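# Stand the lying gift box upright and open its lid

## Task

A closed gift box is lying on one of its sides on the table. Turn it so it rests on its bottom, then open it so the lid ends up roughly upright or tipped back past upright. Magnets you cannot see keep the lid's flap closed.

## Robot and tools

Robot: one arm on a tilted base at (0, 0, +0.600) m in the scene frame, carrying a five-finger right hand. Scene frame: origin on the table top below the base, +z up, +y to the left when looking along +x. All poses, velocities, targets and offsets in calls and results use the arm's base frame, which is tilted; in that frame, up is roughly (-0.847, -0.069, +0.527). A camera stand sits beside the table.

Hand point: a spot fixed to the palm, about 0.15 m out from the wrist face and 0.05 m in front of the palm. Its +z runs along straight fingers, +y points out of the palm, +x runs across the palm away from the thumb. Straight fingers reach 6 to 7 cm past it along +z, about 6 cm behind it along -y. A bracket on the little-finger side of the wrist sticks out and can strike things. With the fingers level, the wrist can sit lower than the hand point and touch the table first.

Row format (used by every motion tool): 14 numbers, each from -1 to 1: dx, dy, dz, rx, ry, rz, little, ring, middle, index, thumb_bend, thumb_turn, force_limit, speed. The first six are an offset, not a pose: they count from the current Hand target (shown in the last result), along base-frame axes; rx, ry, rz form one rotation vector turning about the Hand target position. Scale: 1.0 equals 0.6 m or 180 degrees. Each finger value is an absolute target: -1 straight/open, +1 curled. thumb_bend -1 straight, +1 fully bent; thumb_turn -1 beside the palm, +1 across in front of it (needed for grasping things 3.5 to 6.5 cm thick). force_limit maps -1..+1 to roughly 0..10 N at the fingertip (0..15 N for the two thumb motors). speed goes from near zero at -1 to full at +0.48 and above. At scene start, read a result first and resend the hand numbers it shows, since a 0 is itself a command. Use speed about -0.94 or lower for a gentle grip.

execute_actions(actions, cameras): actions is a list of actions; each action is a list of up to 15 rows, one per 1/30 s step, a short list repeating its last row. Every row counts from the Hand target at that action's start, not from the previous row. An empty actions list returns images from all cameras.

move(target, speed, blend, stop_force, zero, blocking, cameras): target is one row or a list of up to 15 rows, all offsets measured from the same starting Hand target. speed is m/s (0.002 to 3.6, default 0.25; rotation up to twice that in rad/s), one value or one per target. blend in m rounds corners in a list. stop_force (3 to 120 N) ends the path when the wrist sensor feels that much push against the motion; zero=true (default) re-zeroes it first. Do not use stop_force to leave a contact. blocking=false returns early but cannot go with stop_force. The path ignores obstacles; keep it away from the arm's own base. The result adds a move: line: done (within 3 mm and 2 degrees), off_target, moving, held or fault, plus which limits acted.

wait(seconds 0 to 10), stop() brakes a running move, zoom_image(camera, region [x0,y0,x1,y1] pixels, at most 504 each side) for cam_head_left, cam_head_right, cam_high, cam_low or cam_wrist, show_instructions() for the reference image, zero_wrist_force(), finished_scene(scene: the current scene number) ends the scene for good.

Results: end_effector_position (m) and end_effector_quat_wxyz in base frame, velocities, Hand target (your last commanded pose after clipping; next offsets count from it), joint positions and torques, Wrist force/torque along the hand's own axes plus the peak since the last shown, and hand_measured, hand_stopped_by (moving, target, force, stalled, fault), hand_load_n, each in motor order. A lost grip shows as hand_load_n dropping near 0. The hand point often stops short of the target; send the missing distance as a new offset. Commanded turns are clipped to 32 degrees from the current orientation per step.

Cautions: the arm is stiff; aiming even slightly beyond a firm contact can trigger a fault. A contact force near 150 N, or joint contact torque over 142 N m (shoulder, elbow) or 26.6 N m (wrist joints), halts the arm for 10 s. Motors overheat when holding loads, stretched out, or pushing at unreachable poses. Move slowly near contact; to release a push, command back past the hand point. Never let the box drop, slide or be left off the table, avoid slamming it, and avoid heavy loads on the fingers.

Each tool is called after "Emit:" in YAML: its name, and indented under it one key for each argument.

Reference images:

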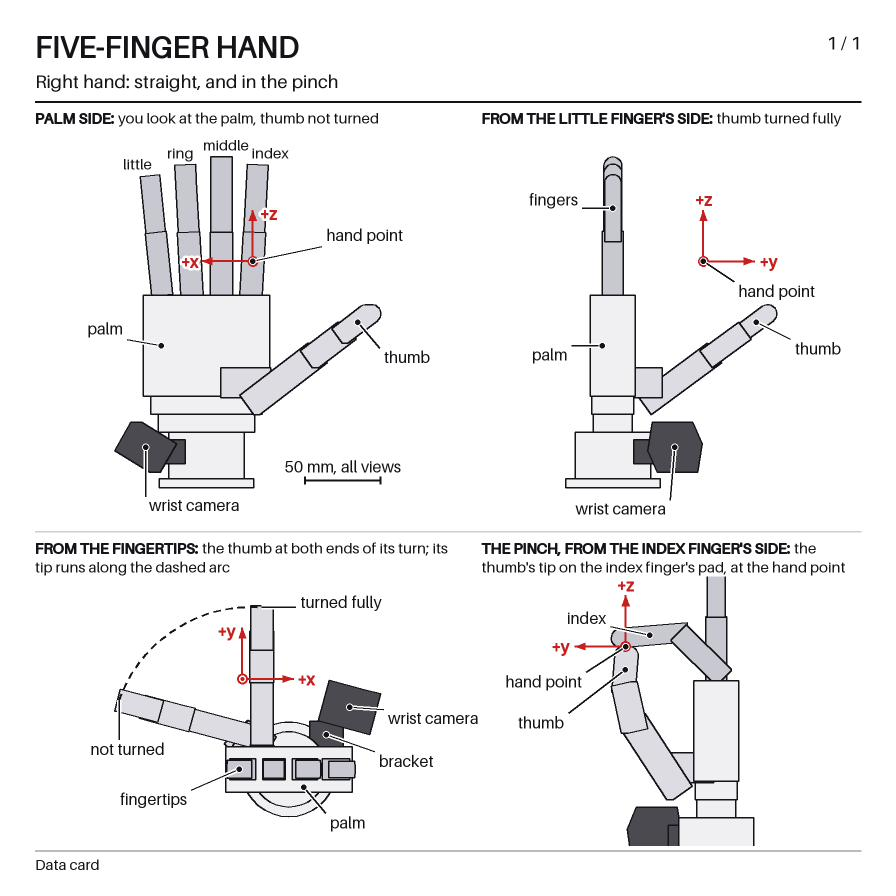

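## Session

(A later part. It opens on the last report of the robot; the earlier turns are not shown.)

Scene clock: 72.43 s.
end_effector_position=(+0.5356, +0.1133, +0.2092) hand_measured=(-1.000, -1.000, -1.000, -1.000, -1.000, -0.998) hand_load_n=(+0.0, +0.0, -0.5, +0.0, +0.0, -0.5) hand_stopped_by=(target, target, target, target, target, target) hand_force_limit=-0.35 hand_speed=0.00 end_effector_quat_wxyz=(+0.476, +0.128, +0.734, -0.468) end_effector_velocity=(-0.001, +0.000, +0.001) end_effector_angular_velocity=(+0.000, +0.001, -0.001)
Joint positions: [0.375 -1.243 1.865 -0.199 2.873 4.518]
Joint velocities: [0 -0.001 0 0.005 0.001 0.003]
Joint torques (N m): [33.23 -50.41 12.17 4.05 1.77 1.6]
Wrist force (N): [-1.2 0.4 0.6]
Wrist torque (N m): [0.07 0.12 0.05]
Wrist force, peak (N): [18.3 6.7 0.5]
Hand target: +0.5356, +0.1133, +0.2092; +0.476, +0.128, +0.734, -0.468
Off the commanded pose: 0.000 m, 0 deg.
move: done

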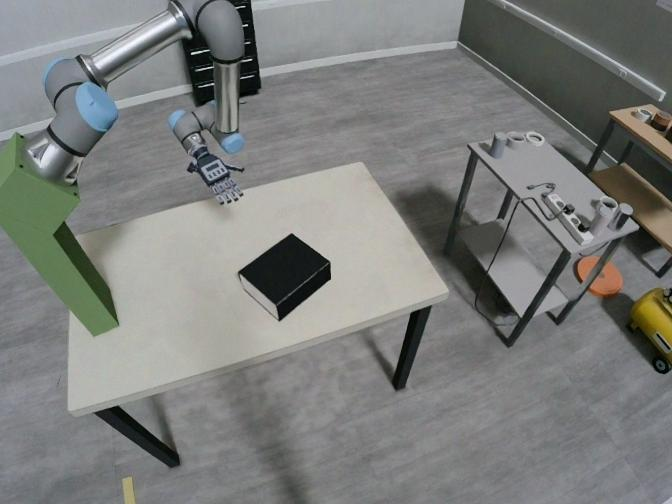

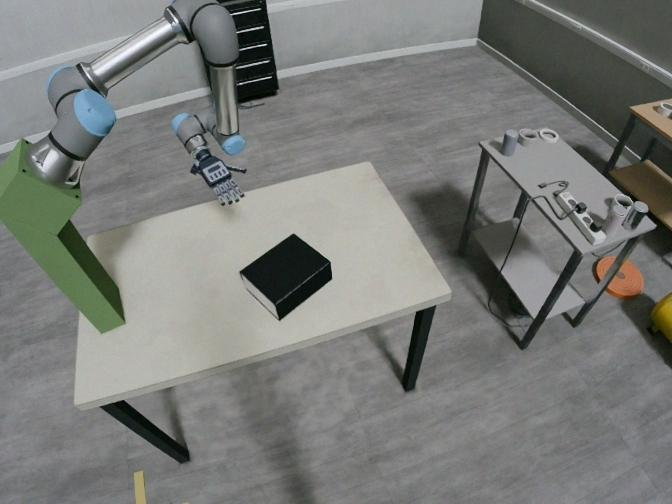

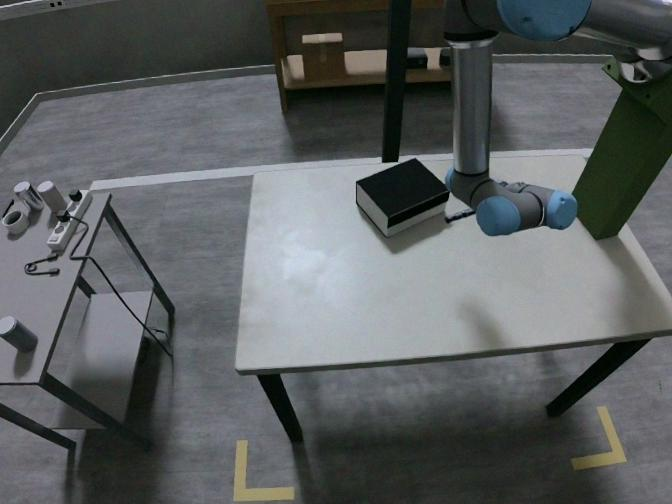

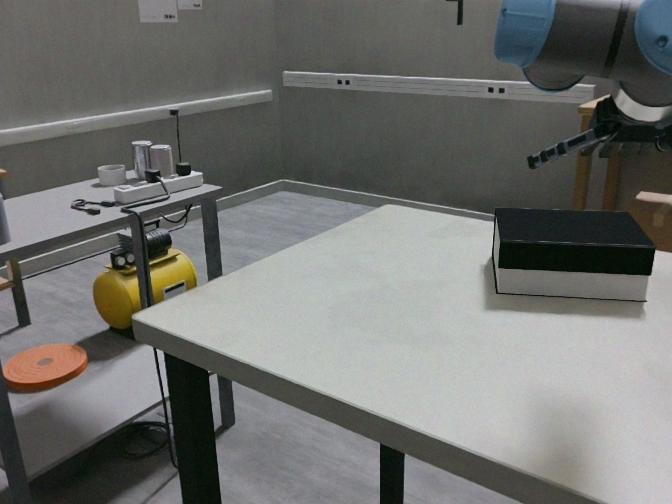

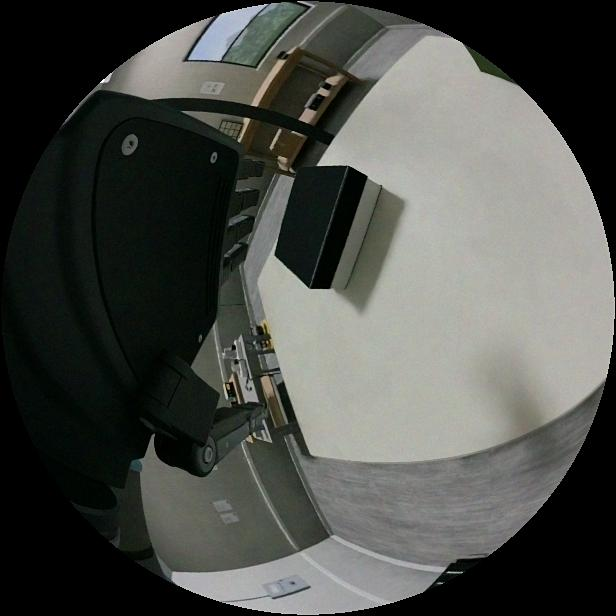

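Emit:
move:
  target: [0.363,-0.1263,-0.1708,0,0,0,-1,-1,-1,-1,-1,-1,-0.35,0]
  speed: 0.2
  cameras: ["all"]

Emit:
zoom_image:
  camera: "cam_low"
  region: [472, 160, 672, 340]

Emit:
zoom_image:
  camera: "cam_head_right"
  region: [180, 190, 340, 330]

Emit:
zoom_image:
  camera: "cam_wrist"
  region: [200, 100, 450, 350]

Scene clock: 74.67 s.
end_effector_position=(+0.7533, +0.0375, +0.1067) hand_measured=(-1.000, -1.000, -1.000, -1.000, -1.000, -0.998) hand_load_n=(+0.0, +0.0, +0.0, -0.5, +0.0, +0.0) hand_stopped_by=(target, target, target, target, target, target) hand_force_limit=-0.35 hand_speed=0.00 end_effector_quat_wxyz=(+0.476, +0.128, +0.734, -0.468)
Joint positions: [0.118 -0.836 1.488 -0.428 2.629 4.303]
Joint torques (N m): [23.03 -34.29 -6.82 0.25 2.28 2.64]
Wrist force (N): [-1.2 0.4 0.6]
Wrist torque (N m): [0.04 0.12 0.00]
Wrist force, peak (N): [-1.2 1.6 1.8]
Hand target: +0.7534, +0.0375, +0.1067; +0.476, +0.128, +0.734, -0.468
Off the commanded pose: 0.000 m, 0 deg.
move: done

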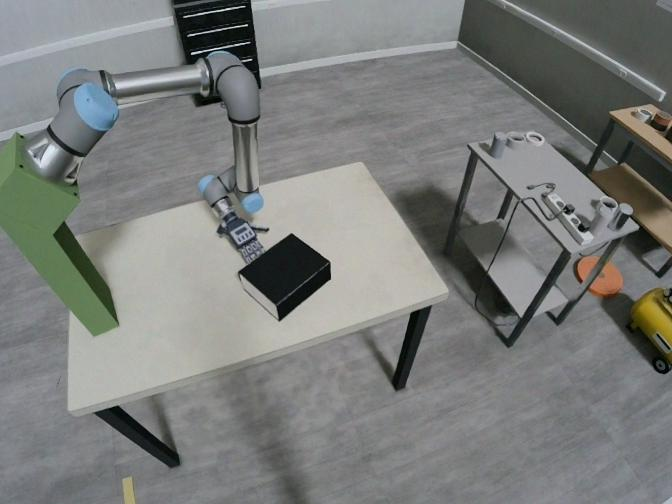

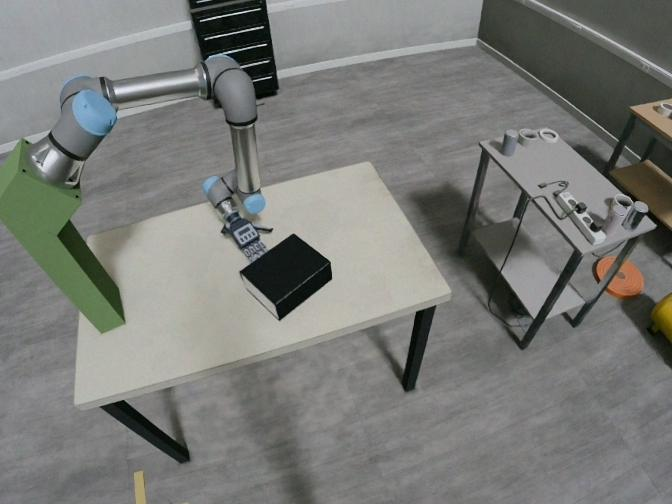

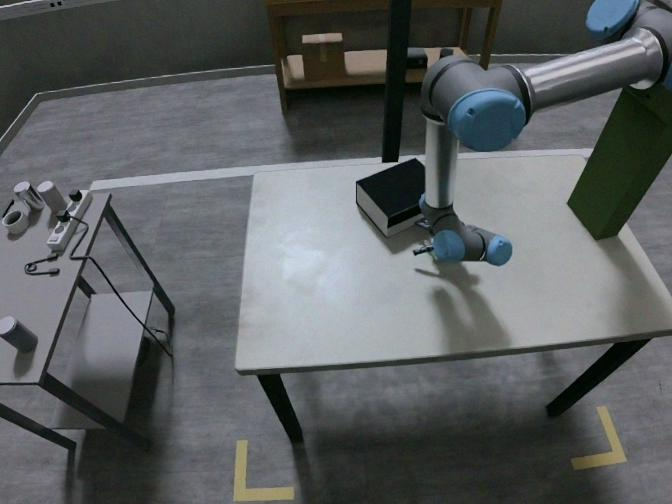

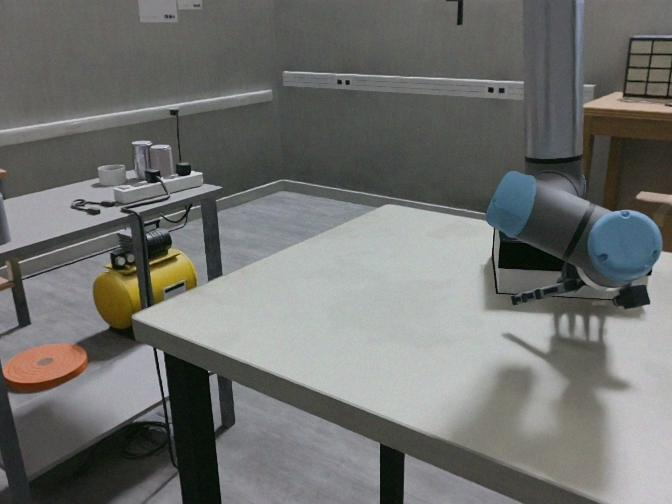

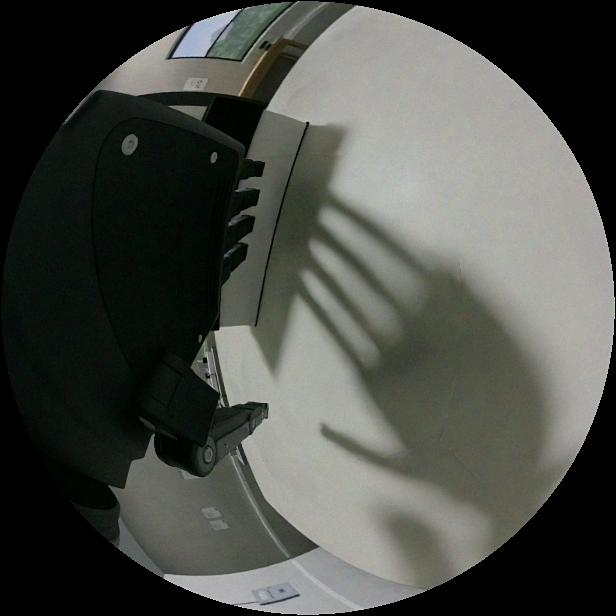

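Scaled by 2.520 from the camera's 672x504 image, which has a finer 960x720 frame.

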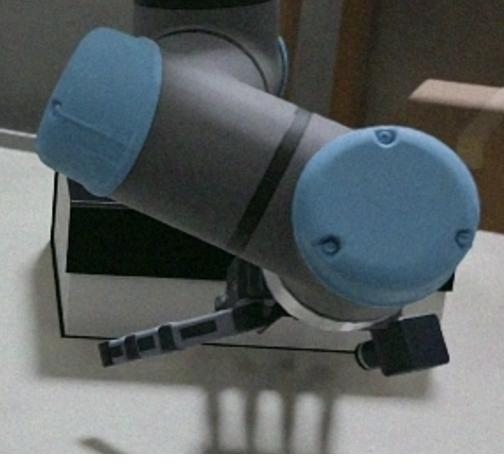

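Scaled by 3.150 from the camera's 672x504 image, which has a finer 960x720 frame.

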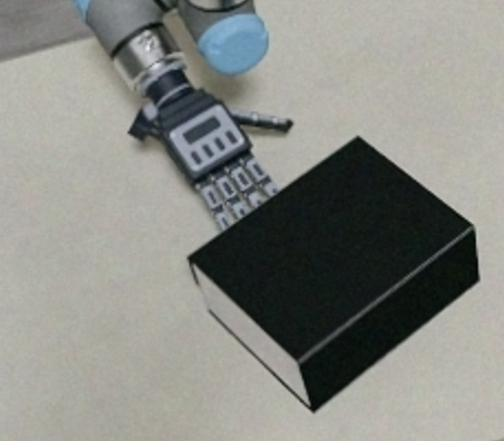

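Scaled by 2.016 from the camera's 616x616 image, which has a finer 880x880 frame.

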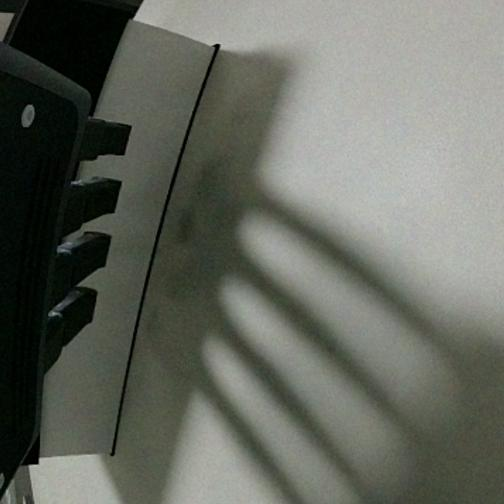

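Emit:
move:
  target: [0.0105,-0.0477,0.0108,0,0,0,-1,-1,-1,-1,-1,-1,-0.35,0]
  speed: 0.05
  cameras: ["all"]

Emit:
zoom_image:
  camera: "cam_head_left"
  region: [180, 190, 340, 330]

Emit:
zoom_image:
  camera: "cam_wrist"
  region: [200, 100, 400, 350]

Emit:
zoom_image:
  camera: "cam_high"
  region: [340, 140, 470, 270]

Scene clock: 76.00 s.
end_effector_position=(+0.7597, +0.0087, +0.1133) hand_measured=(-1.000, -1.000, -1.000, -1.000, -1.000, -0.998) hand_load_n=(+0.0, +0.0, +0.0, +0.0, +0.0, -0.5) hand_stopped_by=(target, target, target, target, target, target) hand_force_limit=-0.35 hand_speed=0.00 end_effector_quat_wxyz=(+0.476, +0.128, +0.734, -0.468) end_effector_velocity=(-0.001, +0.003, +0.000) end_effector_angular_velocity=(+0.000, -0.001, -0.002)
Joint positions: [0.067 -0.856 1.502 -0.441 2.579 4.282]
Joint velocities: [0.006 0.001 0 0 0.007 0.003]
Joint torques (N m): [23.83 -33.95 3.98 2.29 3.64 1.26]
Wrist force (N): [-1.4 0.8 0.8]
Wrist torque (N m): [0.08 0.14 0.06]
Wrist force, peak (N): [-1.4 0.8 0.8]
Hand target: +0.7597, +0.0089, +0.1132; +0.476, +0.128, +0.734, -0.468
Off the commanded pose: 0.000 m, 0 deg.
move: done

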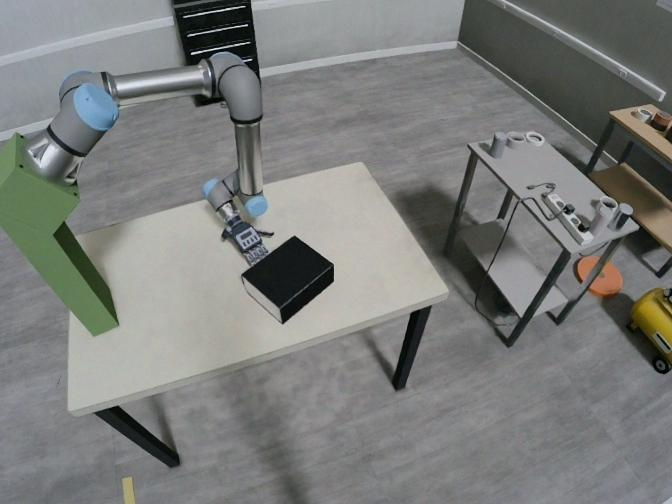

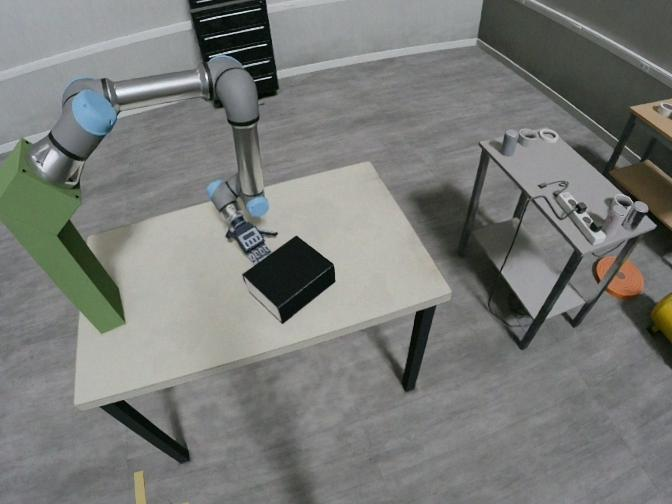

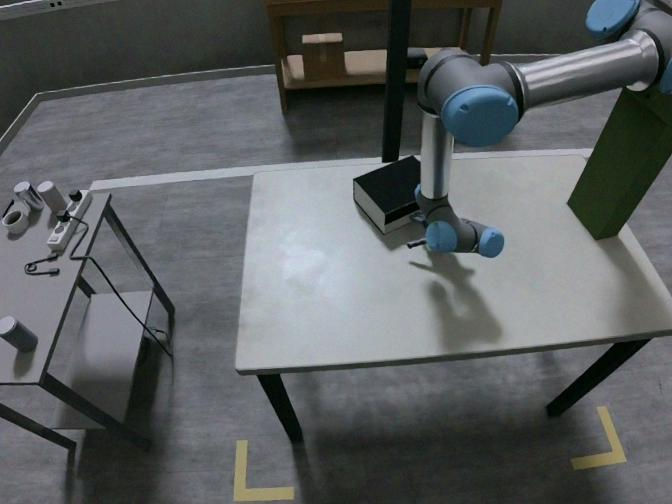

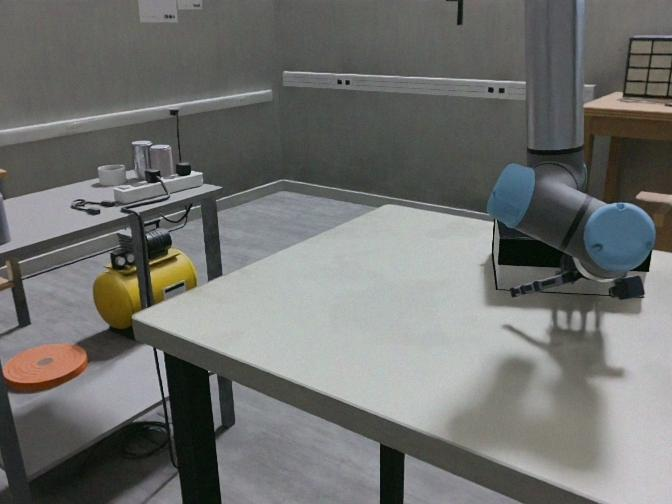

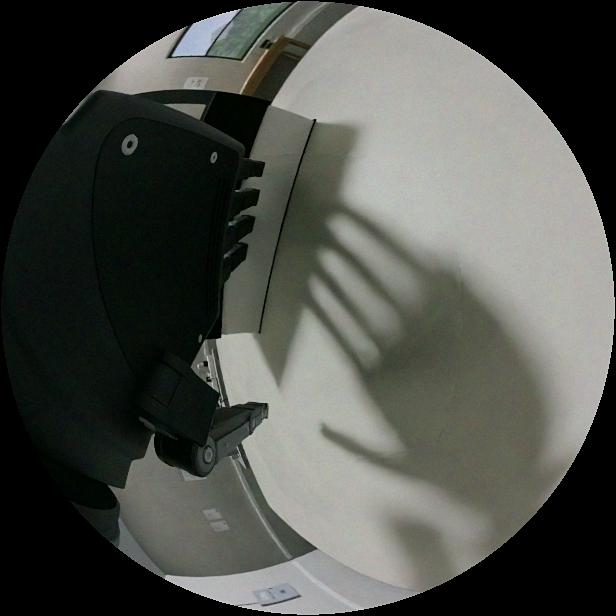

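Scaled by 3.150 from the camera's 672x504 image, which has a finer 960x720 frame.

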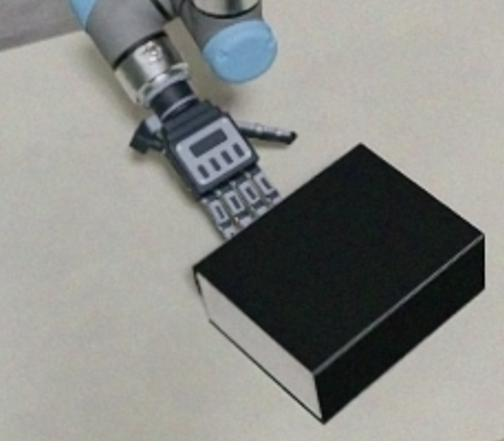

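Scaled by 2.016 from the camera's 616x616 image, which has a finer 880x880 frame.

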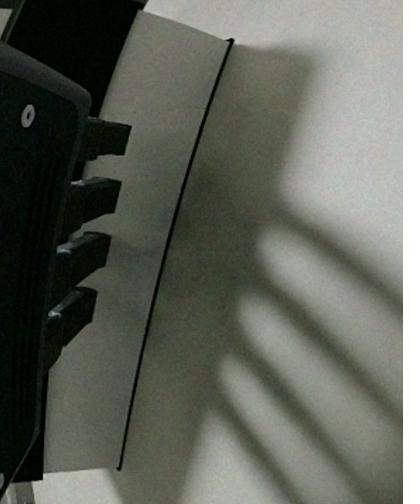

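Scaled by 3.877 from the camera's 672x504 image, which has a finer 960x720 frame.

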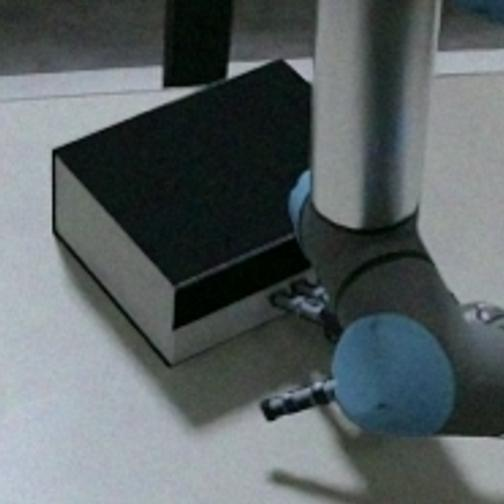

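Emit:
move:
  target: [-0.0353,-0.0028,0.022,0,0,0,-1,-1,-1,-1,-1,-1,-0.35,0]
  speed: 0.03
  stop_force: 10
  cameras: ["all"]

Emit:
zoom_image:
  camera: "cam_head_left"
  region: [180, 190, 340, 330]

Emit:
zoom_image:
  camera: "cam_wrist"
  region: [200, 100, 400, 350]

Emit:
zoom_image:
  camera: "cam_high"
  region: [340, 140, 470, 270]

Scene clock: 78.03 s.
end_effector_position=(+0.7385, +0.0072, +0.1264) hand_measured=(-1.000, -1.000, -1.000, -1.000, -1.000, -0.998) hand_load_n=(+0.0, +0.0, +0.0, +0.0, +0.0, -0.5) hand_stopped_by=(target, target, target, target, target, target) hand_force_limit=-0.35 hand_speed=0.00 end_effector_quat_wxyz=(+0.476, +0.128, +0.734, -0.468)
Joint positions: [0.067 -0.914 1.569 -0.45 2.579 4.282]
Joint torques (N m): [-1.03 -34.76 -8.51 3.33 -0.75 -1.7]
Wrist force (N): [-1.3 0.5 0.1]
Wrist torque (N m): [0.11 0.17 0.03]
Wrist force, peak (N): [-1.4 2.1 0.7]
Hand target: +0.7385, +0.0072, +0.1264; +0.476, +0.128, +0.734, -0.468
Off the commanded pose: 0.000 m, 0 deg.
move: done

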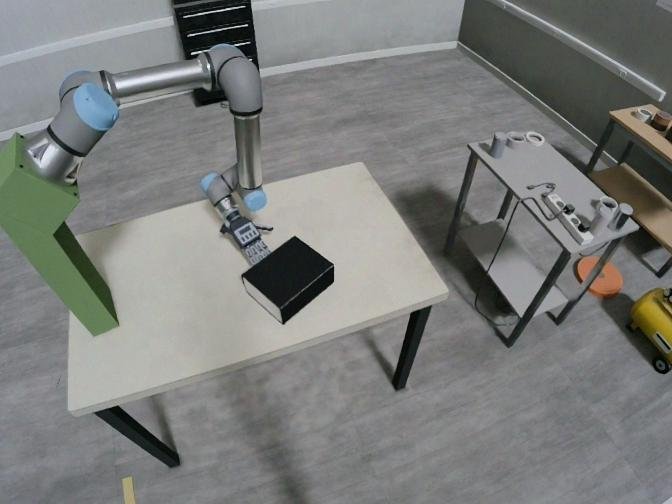

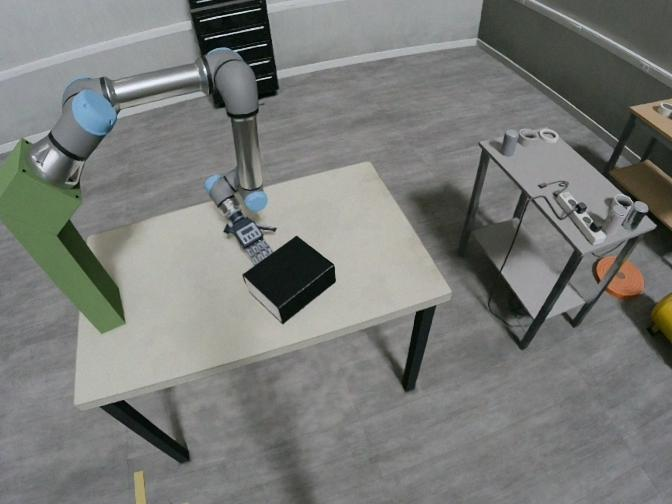

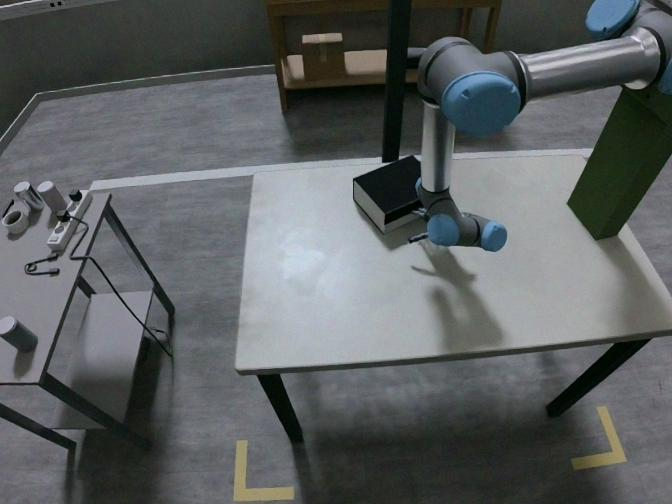

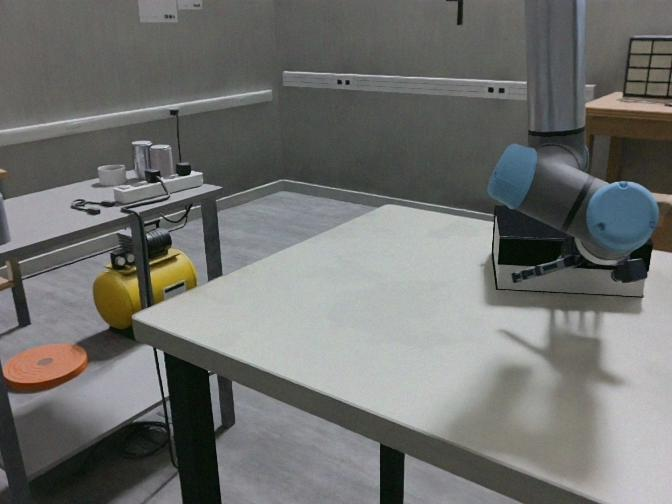

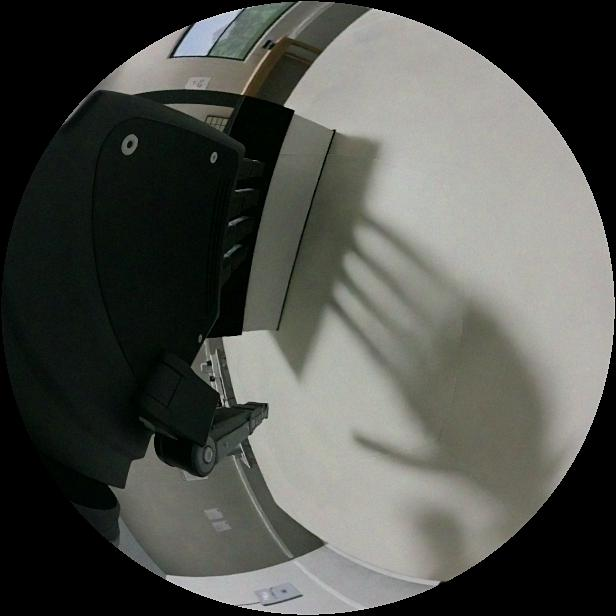

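Scaled by 3.150 from the camera's 672x504 image, which has a finer 960x720 frame.

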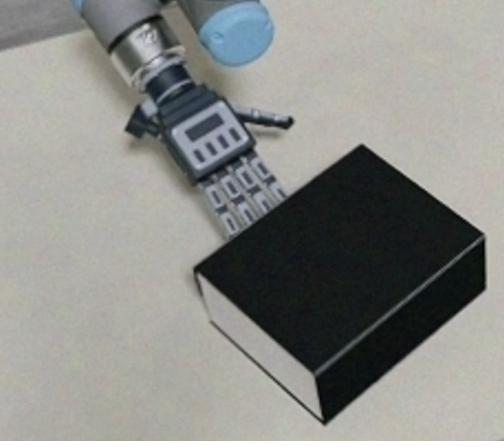

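Scaled by 2.016 from the camera's 616x616 image, which has a finer 880x880 frame.

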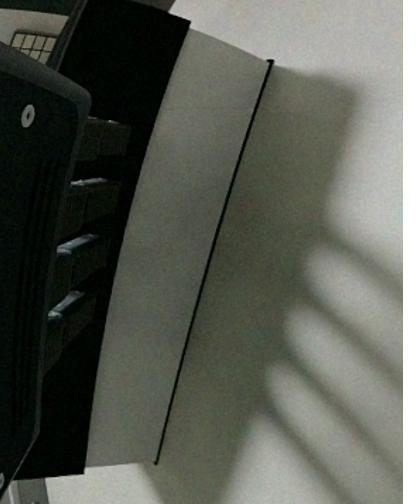

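Scaled by 3.877 from the camera's 672x504 image, which has a finer 960x720 frame.

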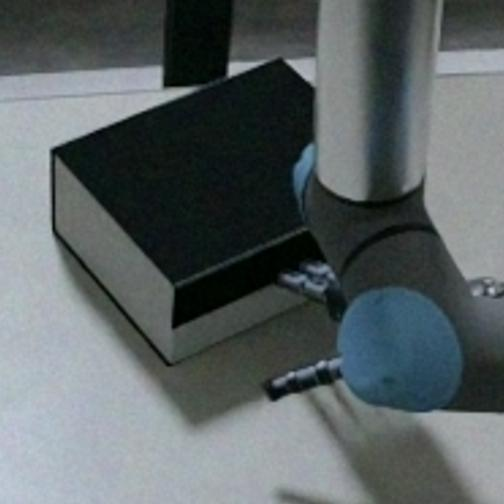

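Emit:
move:
  target:
    - [-0.007,0.0318,-0.0072,0,0,0,-1,-1,-1,-1,-1,-1,-0.35,0]
    - [0.0528,0.0493,0.0118,0,0,0,-1,-1,-1,-1,-1,-1,-0.35,0]
    - [0.0668,-0.0143,0.0262,0,0,0,-1,-1,-1,-1,-1,-1,-0.35,0]
  speed: [0.1,0.1,0.04]
  blend: [0.005,0.003,0]
  cameras: ["cam_head_left","cam_wrist","cam_high"]

Emit:
zoom_image:
  camera: "cam_head_left"
  region: [180, 190, 340, 330]

Emit:
zoom_image:
  camera: "cam_wrist"
  region: [200, 100, 400, 350]

Emit:
zoom_image:
  camera: "cam_high"
  region: [340, 140, 470, 270]

Scene clock: 82.17 s.
end_effector_position=(+0.7786, -0.0015, +0.1422) hand_measured=(-1.000, -1.000, -1.000, -1.000, -1.000, -0.998) hand_load_n=(+0.0, +0.0, +0.0, +0.0, +0.0, -0.5) hand_stopped_by=(target, target, target, target, target, target) hand_force_limit=-0.35 hand_speed=0.00 end_effector_quat_wxyz=(+0.476, +0.128, +0.734, -0.468) end_effector_velocity=(-0.001, +0.002, +0.000) end_effector_angular_velocity=(-0.001, +0.000, -0.002)
Joint positions: [0.048 -0.865 1.43 -0.366 2.559 4.275]
Joint velocities: [0.004 0 0 0 0.006 0]
Joint torques (N m): [24.7 -39.38 8.79 1.4 3.51 1]
Wrist force (N): [-1.1 0.5 0.8]
Wrist torque (N m): [0.06 0.10 0.04]
Wrist force, peak (N): [-2.0 1.1 0.4]
Hand target: +0.7786, -0.0014, +0.1421; +0.476, +0.128, +0.734, -0.468
Off the commanded pose: 0.000 m, 0 deg.
move: done
Images, in order (width x height): cam_head_left 672x504, cam_high 672x504, cam_wrist 616x616.

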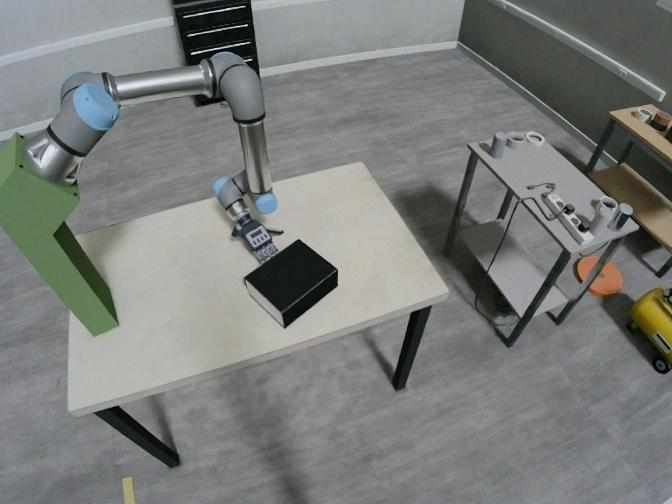

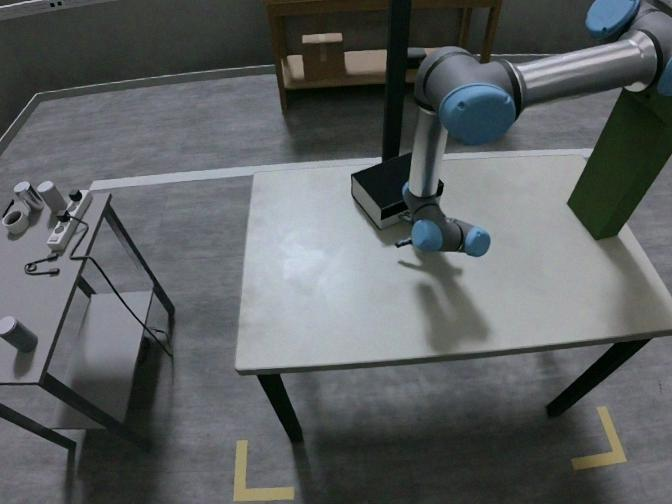

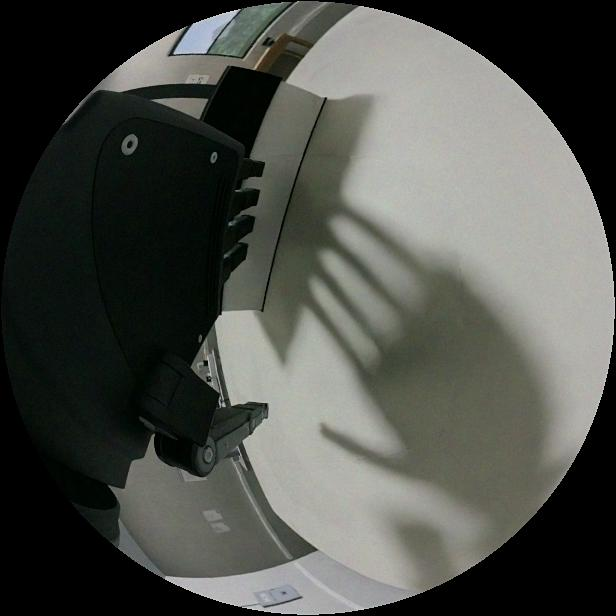

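Scaled by 3.150 from the camera's 672x504 image, which has a finer 960x720 frame.

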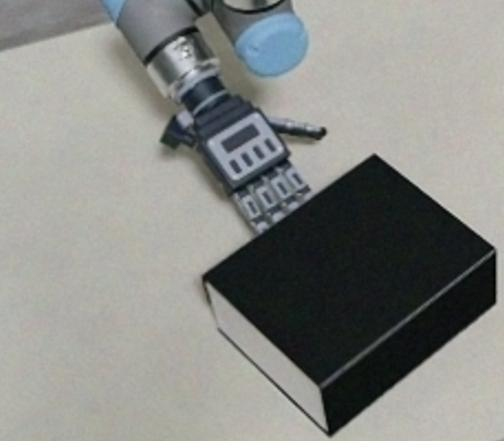

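Scaled by 2.016 from the camera's 616x616 image, which has a finer 880x880 frame.

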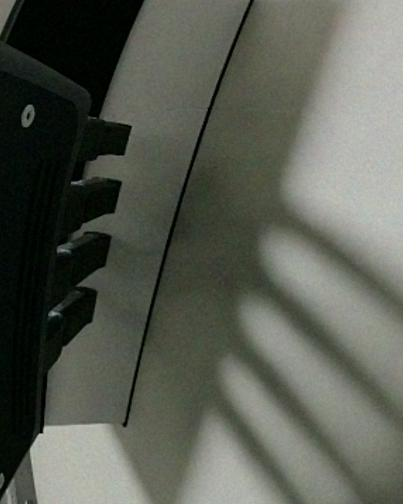

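Scaled by 3.877 from the camera's 672x504 image, which has a finer 960x720 frame.

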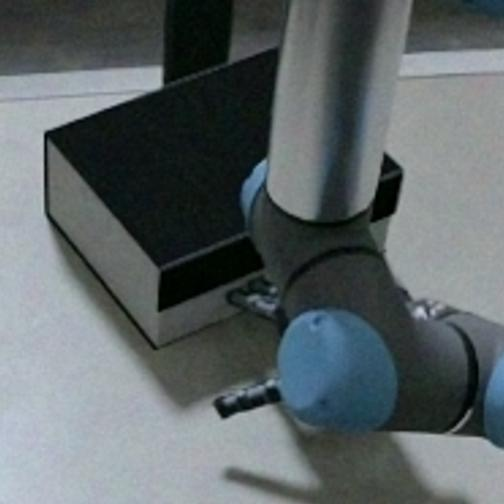

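Emit:
move:
  target: [-0.0283,-0.0347,0.0292,0,0,0,-1,-1,-1,-1,-1,-1,-0.35,0]
  speed: 0.03
  stop_force: 12
  cameras: ["cam_head_left","cam_wrist","cam_high"]

Emit:
zoom_image:
  camera: "cam_head_left"
  region: [180, 190, 340, 330]

Emit:
zoom_image:
  camera: "cam_wrist"
  region: [200, 50, 400, 350]

Emit:
zoom_image:
  camera: "cam_high"
  region: [340, 140, 470, 270]

Scene clock: 84.97 s.
end_effector_position=(+0.7616, -0.0222, +0.1597) hand_measured=(-1.000, -1.000, -1.000, -1.000, -1.000, -0.998) hand_load_n=(+0.0, +0.0, +0.0, +0.0, +0.0, -0.5) hand_stopped_by=(target, target, target, target, target, target) hand_force_limit=-0.35 hand_speed=0.00 end_effector_quat_wxyz=(+0.476, +0.128, +0.734, -0.468)
Joint positions: [0.013 -0.934 1.501 -0.377 2.525 4.263]
Joint torques (N m): [23.87 -36.51 -9.97 3.36 3.65 1.57]
Wrist force (N): [-1.1 0.6 0.5]
Wrist torque (N m): [0.08 0.13 0.07]
Wrist force, peak (N): [-1.3 1.9 1.0]
Hand target: +0.7616, -0.0222, +0.1597; +0.476, +0.128, +0.734, -0.468
Off the commanded pose: 0.000 m, 0 deg.
move: done
Images, in order (width x height): cam_head_left 672x504, cam_high 672x504, cam_wrist 616x616.

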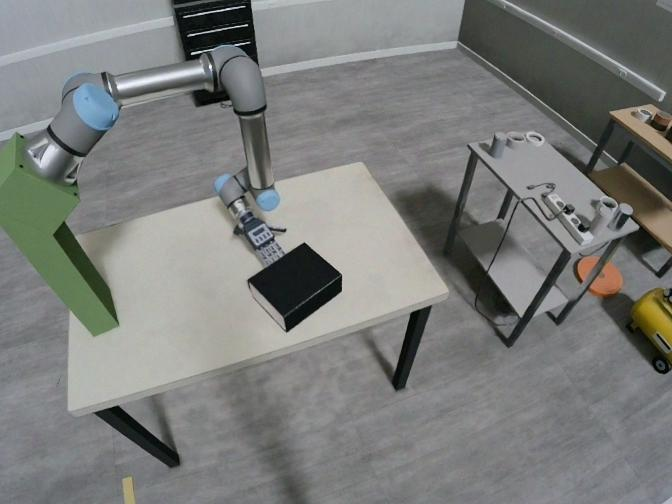

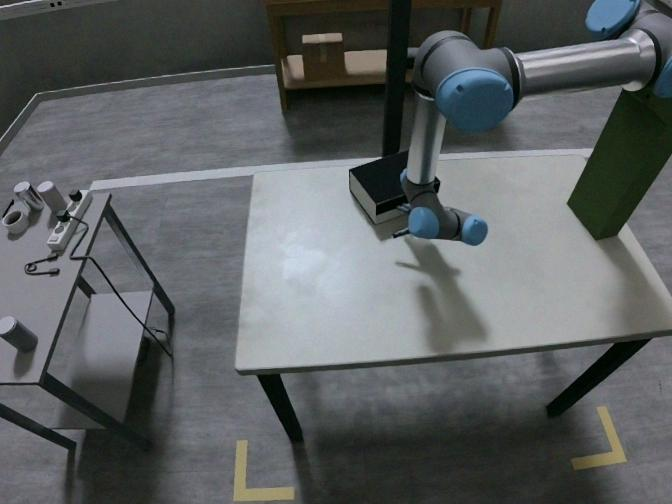

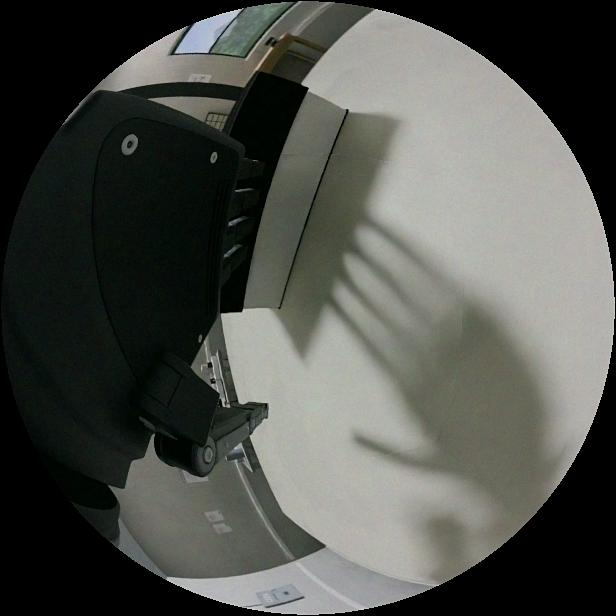

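Scaled by 3.150 from the camera's 672x504 image, which has a finer 960x720 frame.

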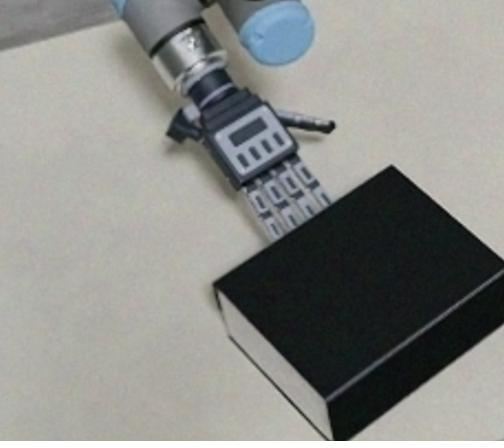

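Scaled by 1.680 from the camera's 616x616 image, which has a finer 880x880 frame.

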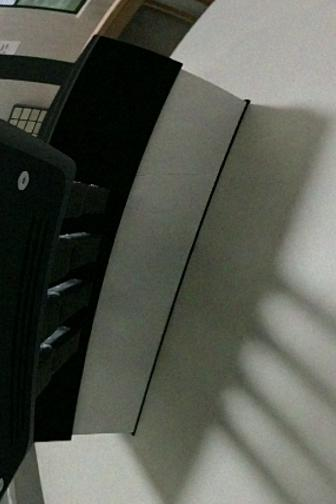

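Scaled by 3.877 from the camera's 672x504 image, which has a finer 960x720 frame.

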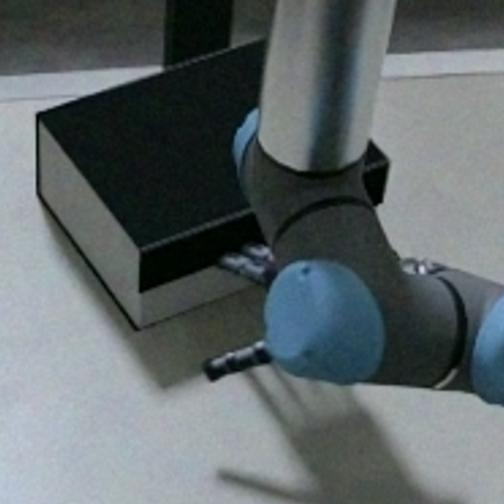

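Emit:
move:
  target:
    - [-0.1048,0.0962,0.0337,0,0,0,-1,-1,-1,-1,-1,-1,-0.35,0]
    - [-0.4413,0.0983,0.1223,-0.4193,0.209,0.1748,-1,-1,-1,-1,-1,-1,-0.35,0]
    - [-0.2905,-0.1733,0.08,-0.8233,0.4162,0.3543,-0.4,-0.4,-0.4,-0.4,-1,1,-0.35,0]
  speed: 0.45
  blend: [0.02,0.05,0]
  cameras: ["all"]

Emit:
zoom_image:
  camera: "cam_head_left"
  region: [200, 180, 360, 340]

Emit:
zoom_image:
  camera: "cam_head_right"
  region: [200, 180, 360, 340]

Scene clock: 96.80 s.
end_effector_position=(+0.5873, -0.1262, +0.2077) hand_measured=(-0.400, -0.400, -0.400, -0.400, -1.000, +1.000) hand_load_n=(+0.0, +0.0, +0.0, +0.0, +0.0, +0.0) hand_stopped_by=(target, target, target, target, target, target) hand_force_limit=-0.35 hand_speed=0.00 end_effector_quat_wxyz=(+0.026, +0.854, +0.130, +0.503)
Joint positions: [-0.574 -1.437 1.847 0.217 0.996 0.993]
Joint torques (N m): [10.89 -29.92 -15.36 3.36 1.98 -2.28]
Wrist force (N): [-1.6 -0.9 1.3]
Wrist torque (N m): [-0.06 0.11 -0.03]
Wrist force, peak (N): [-1.4 1.3 3.0]
Hand target: +0.5873, -0.1262, +0.2077; +0.026, +0.854, +0.130, +0.503
Off the commanded pose: 0.000 m, 0 deg.
move: done

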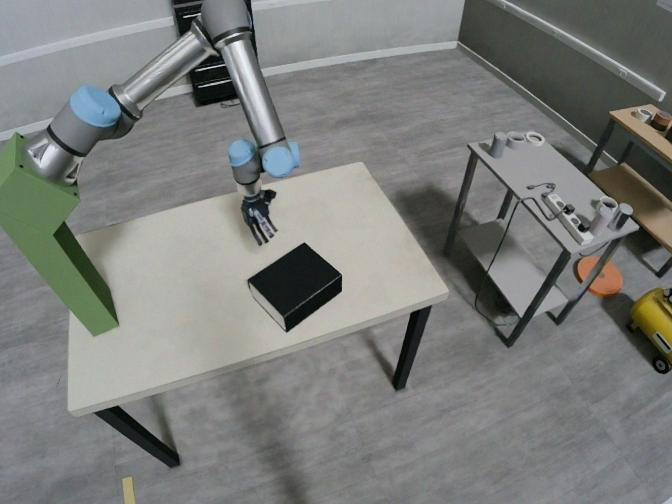

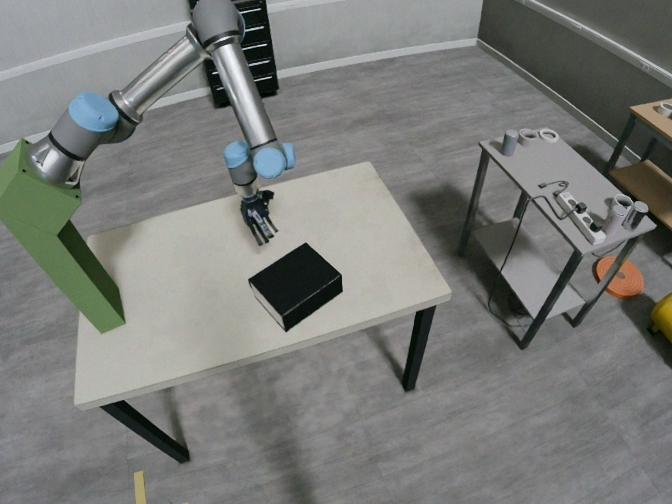

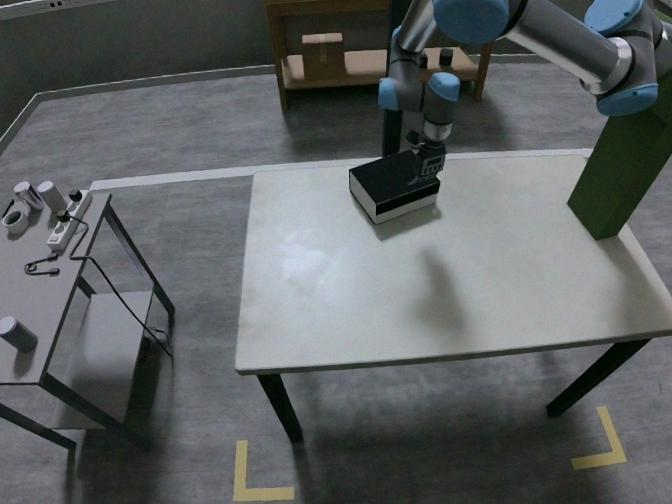

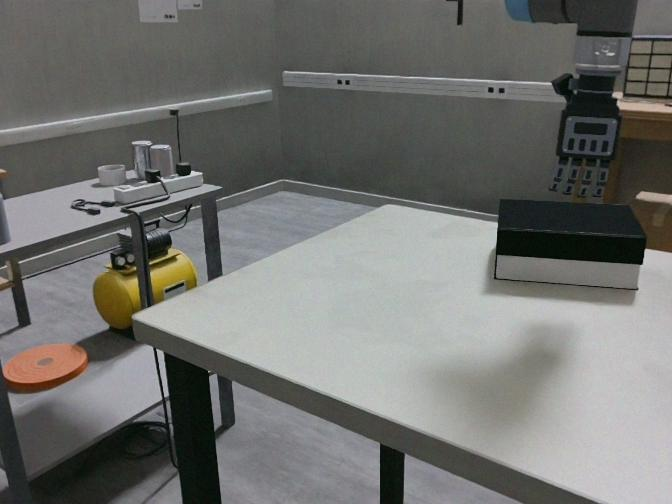

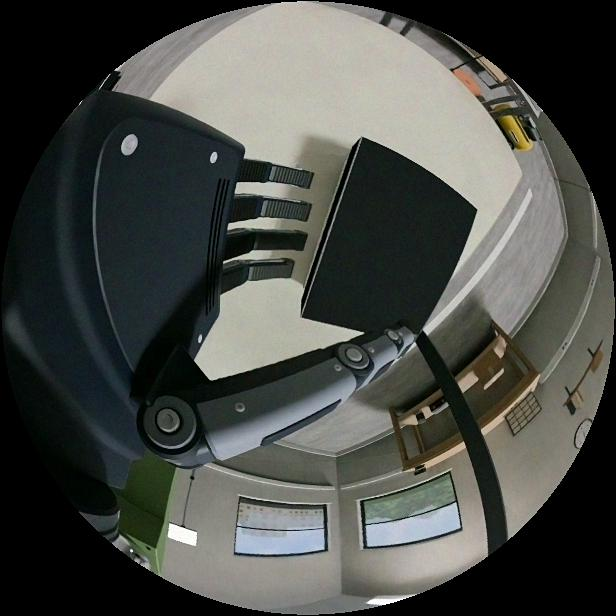

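Scaled by 3.150 from the camera's 672x504 image, which has a finer 960x720 frame.

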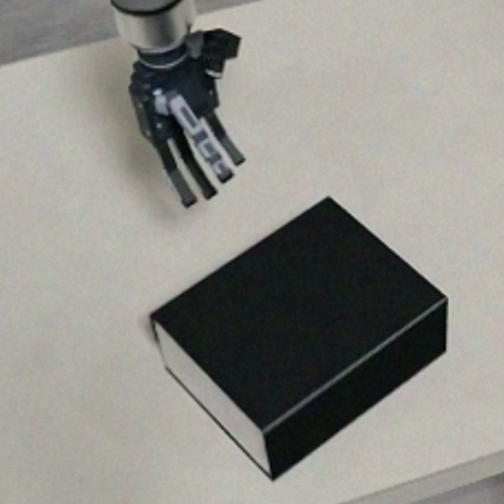

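Scaled by 3.150 from the camera's 672x504 image, which has a finer 960x720 frame.

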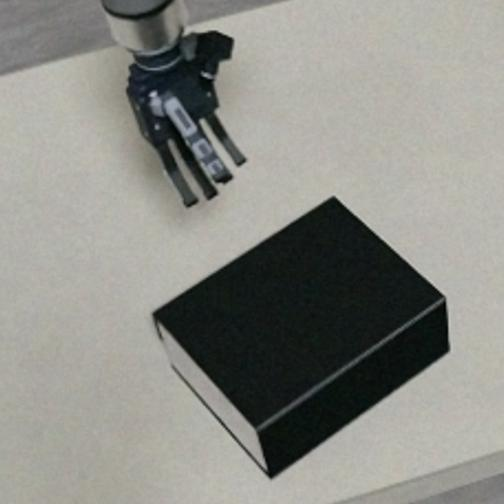

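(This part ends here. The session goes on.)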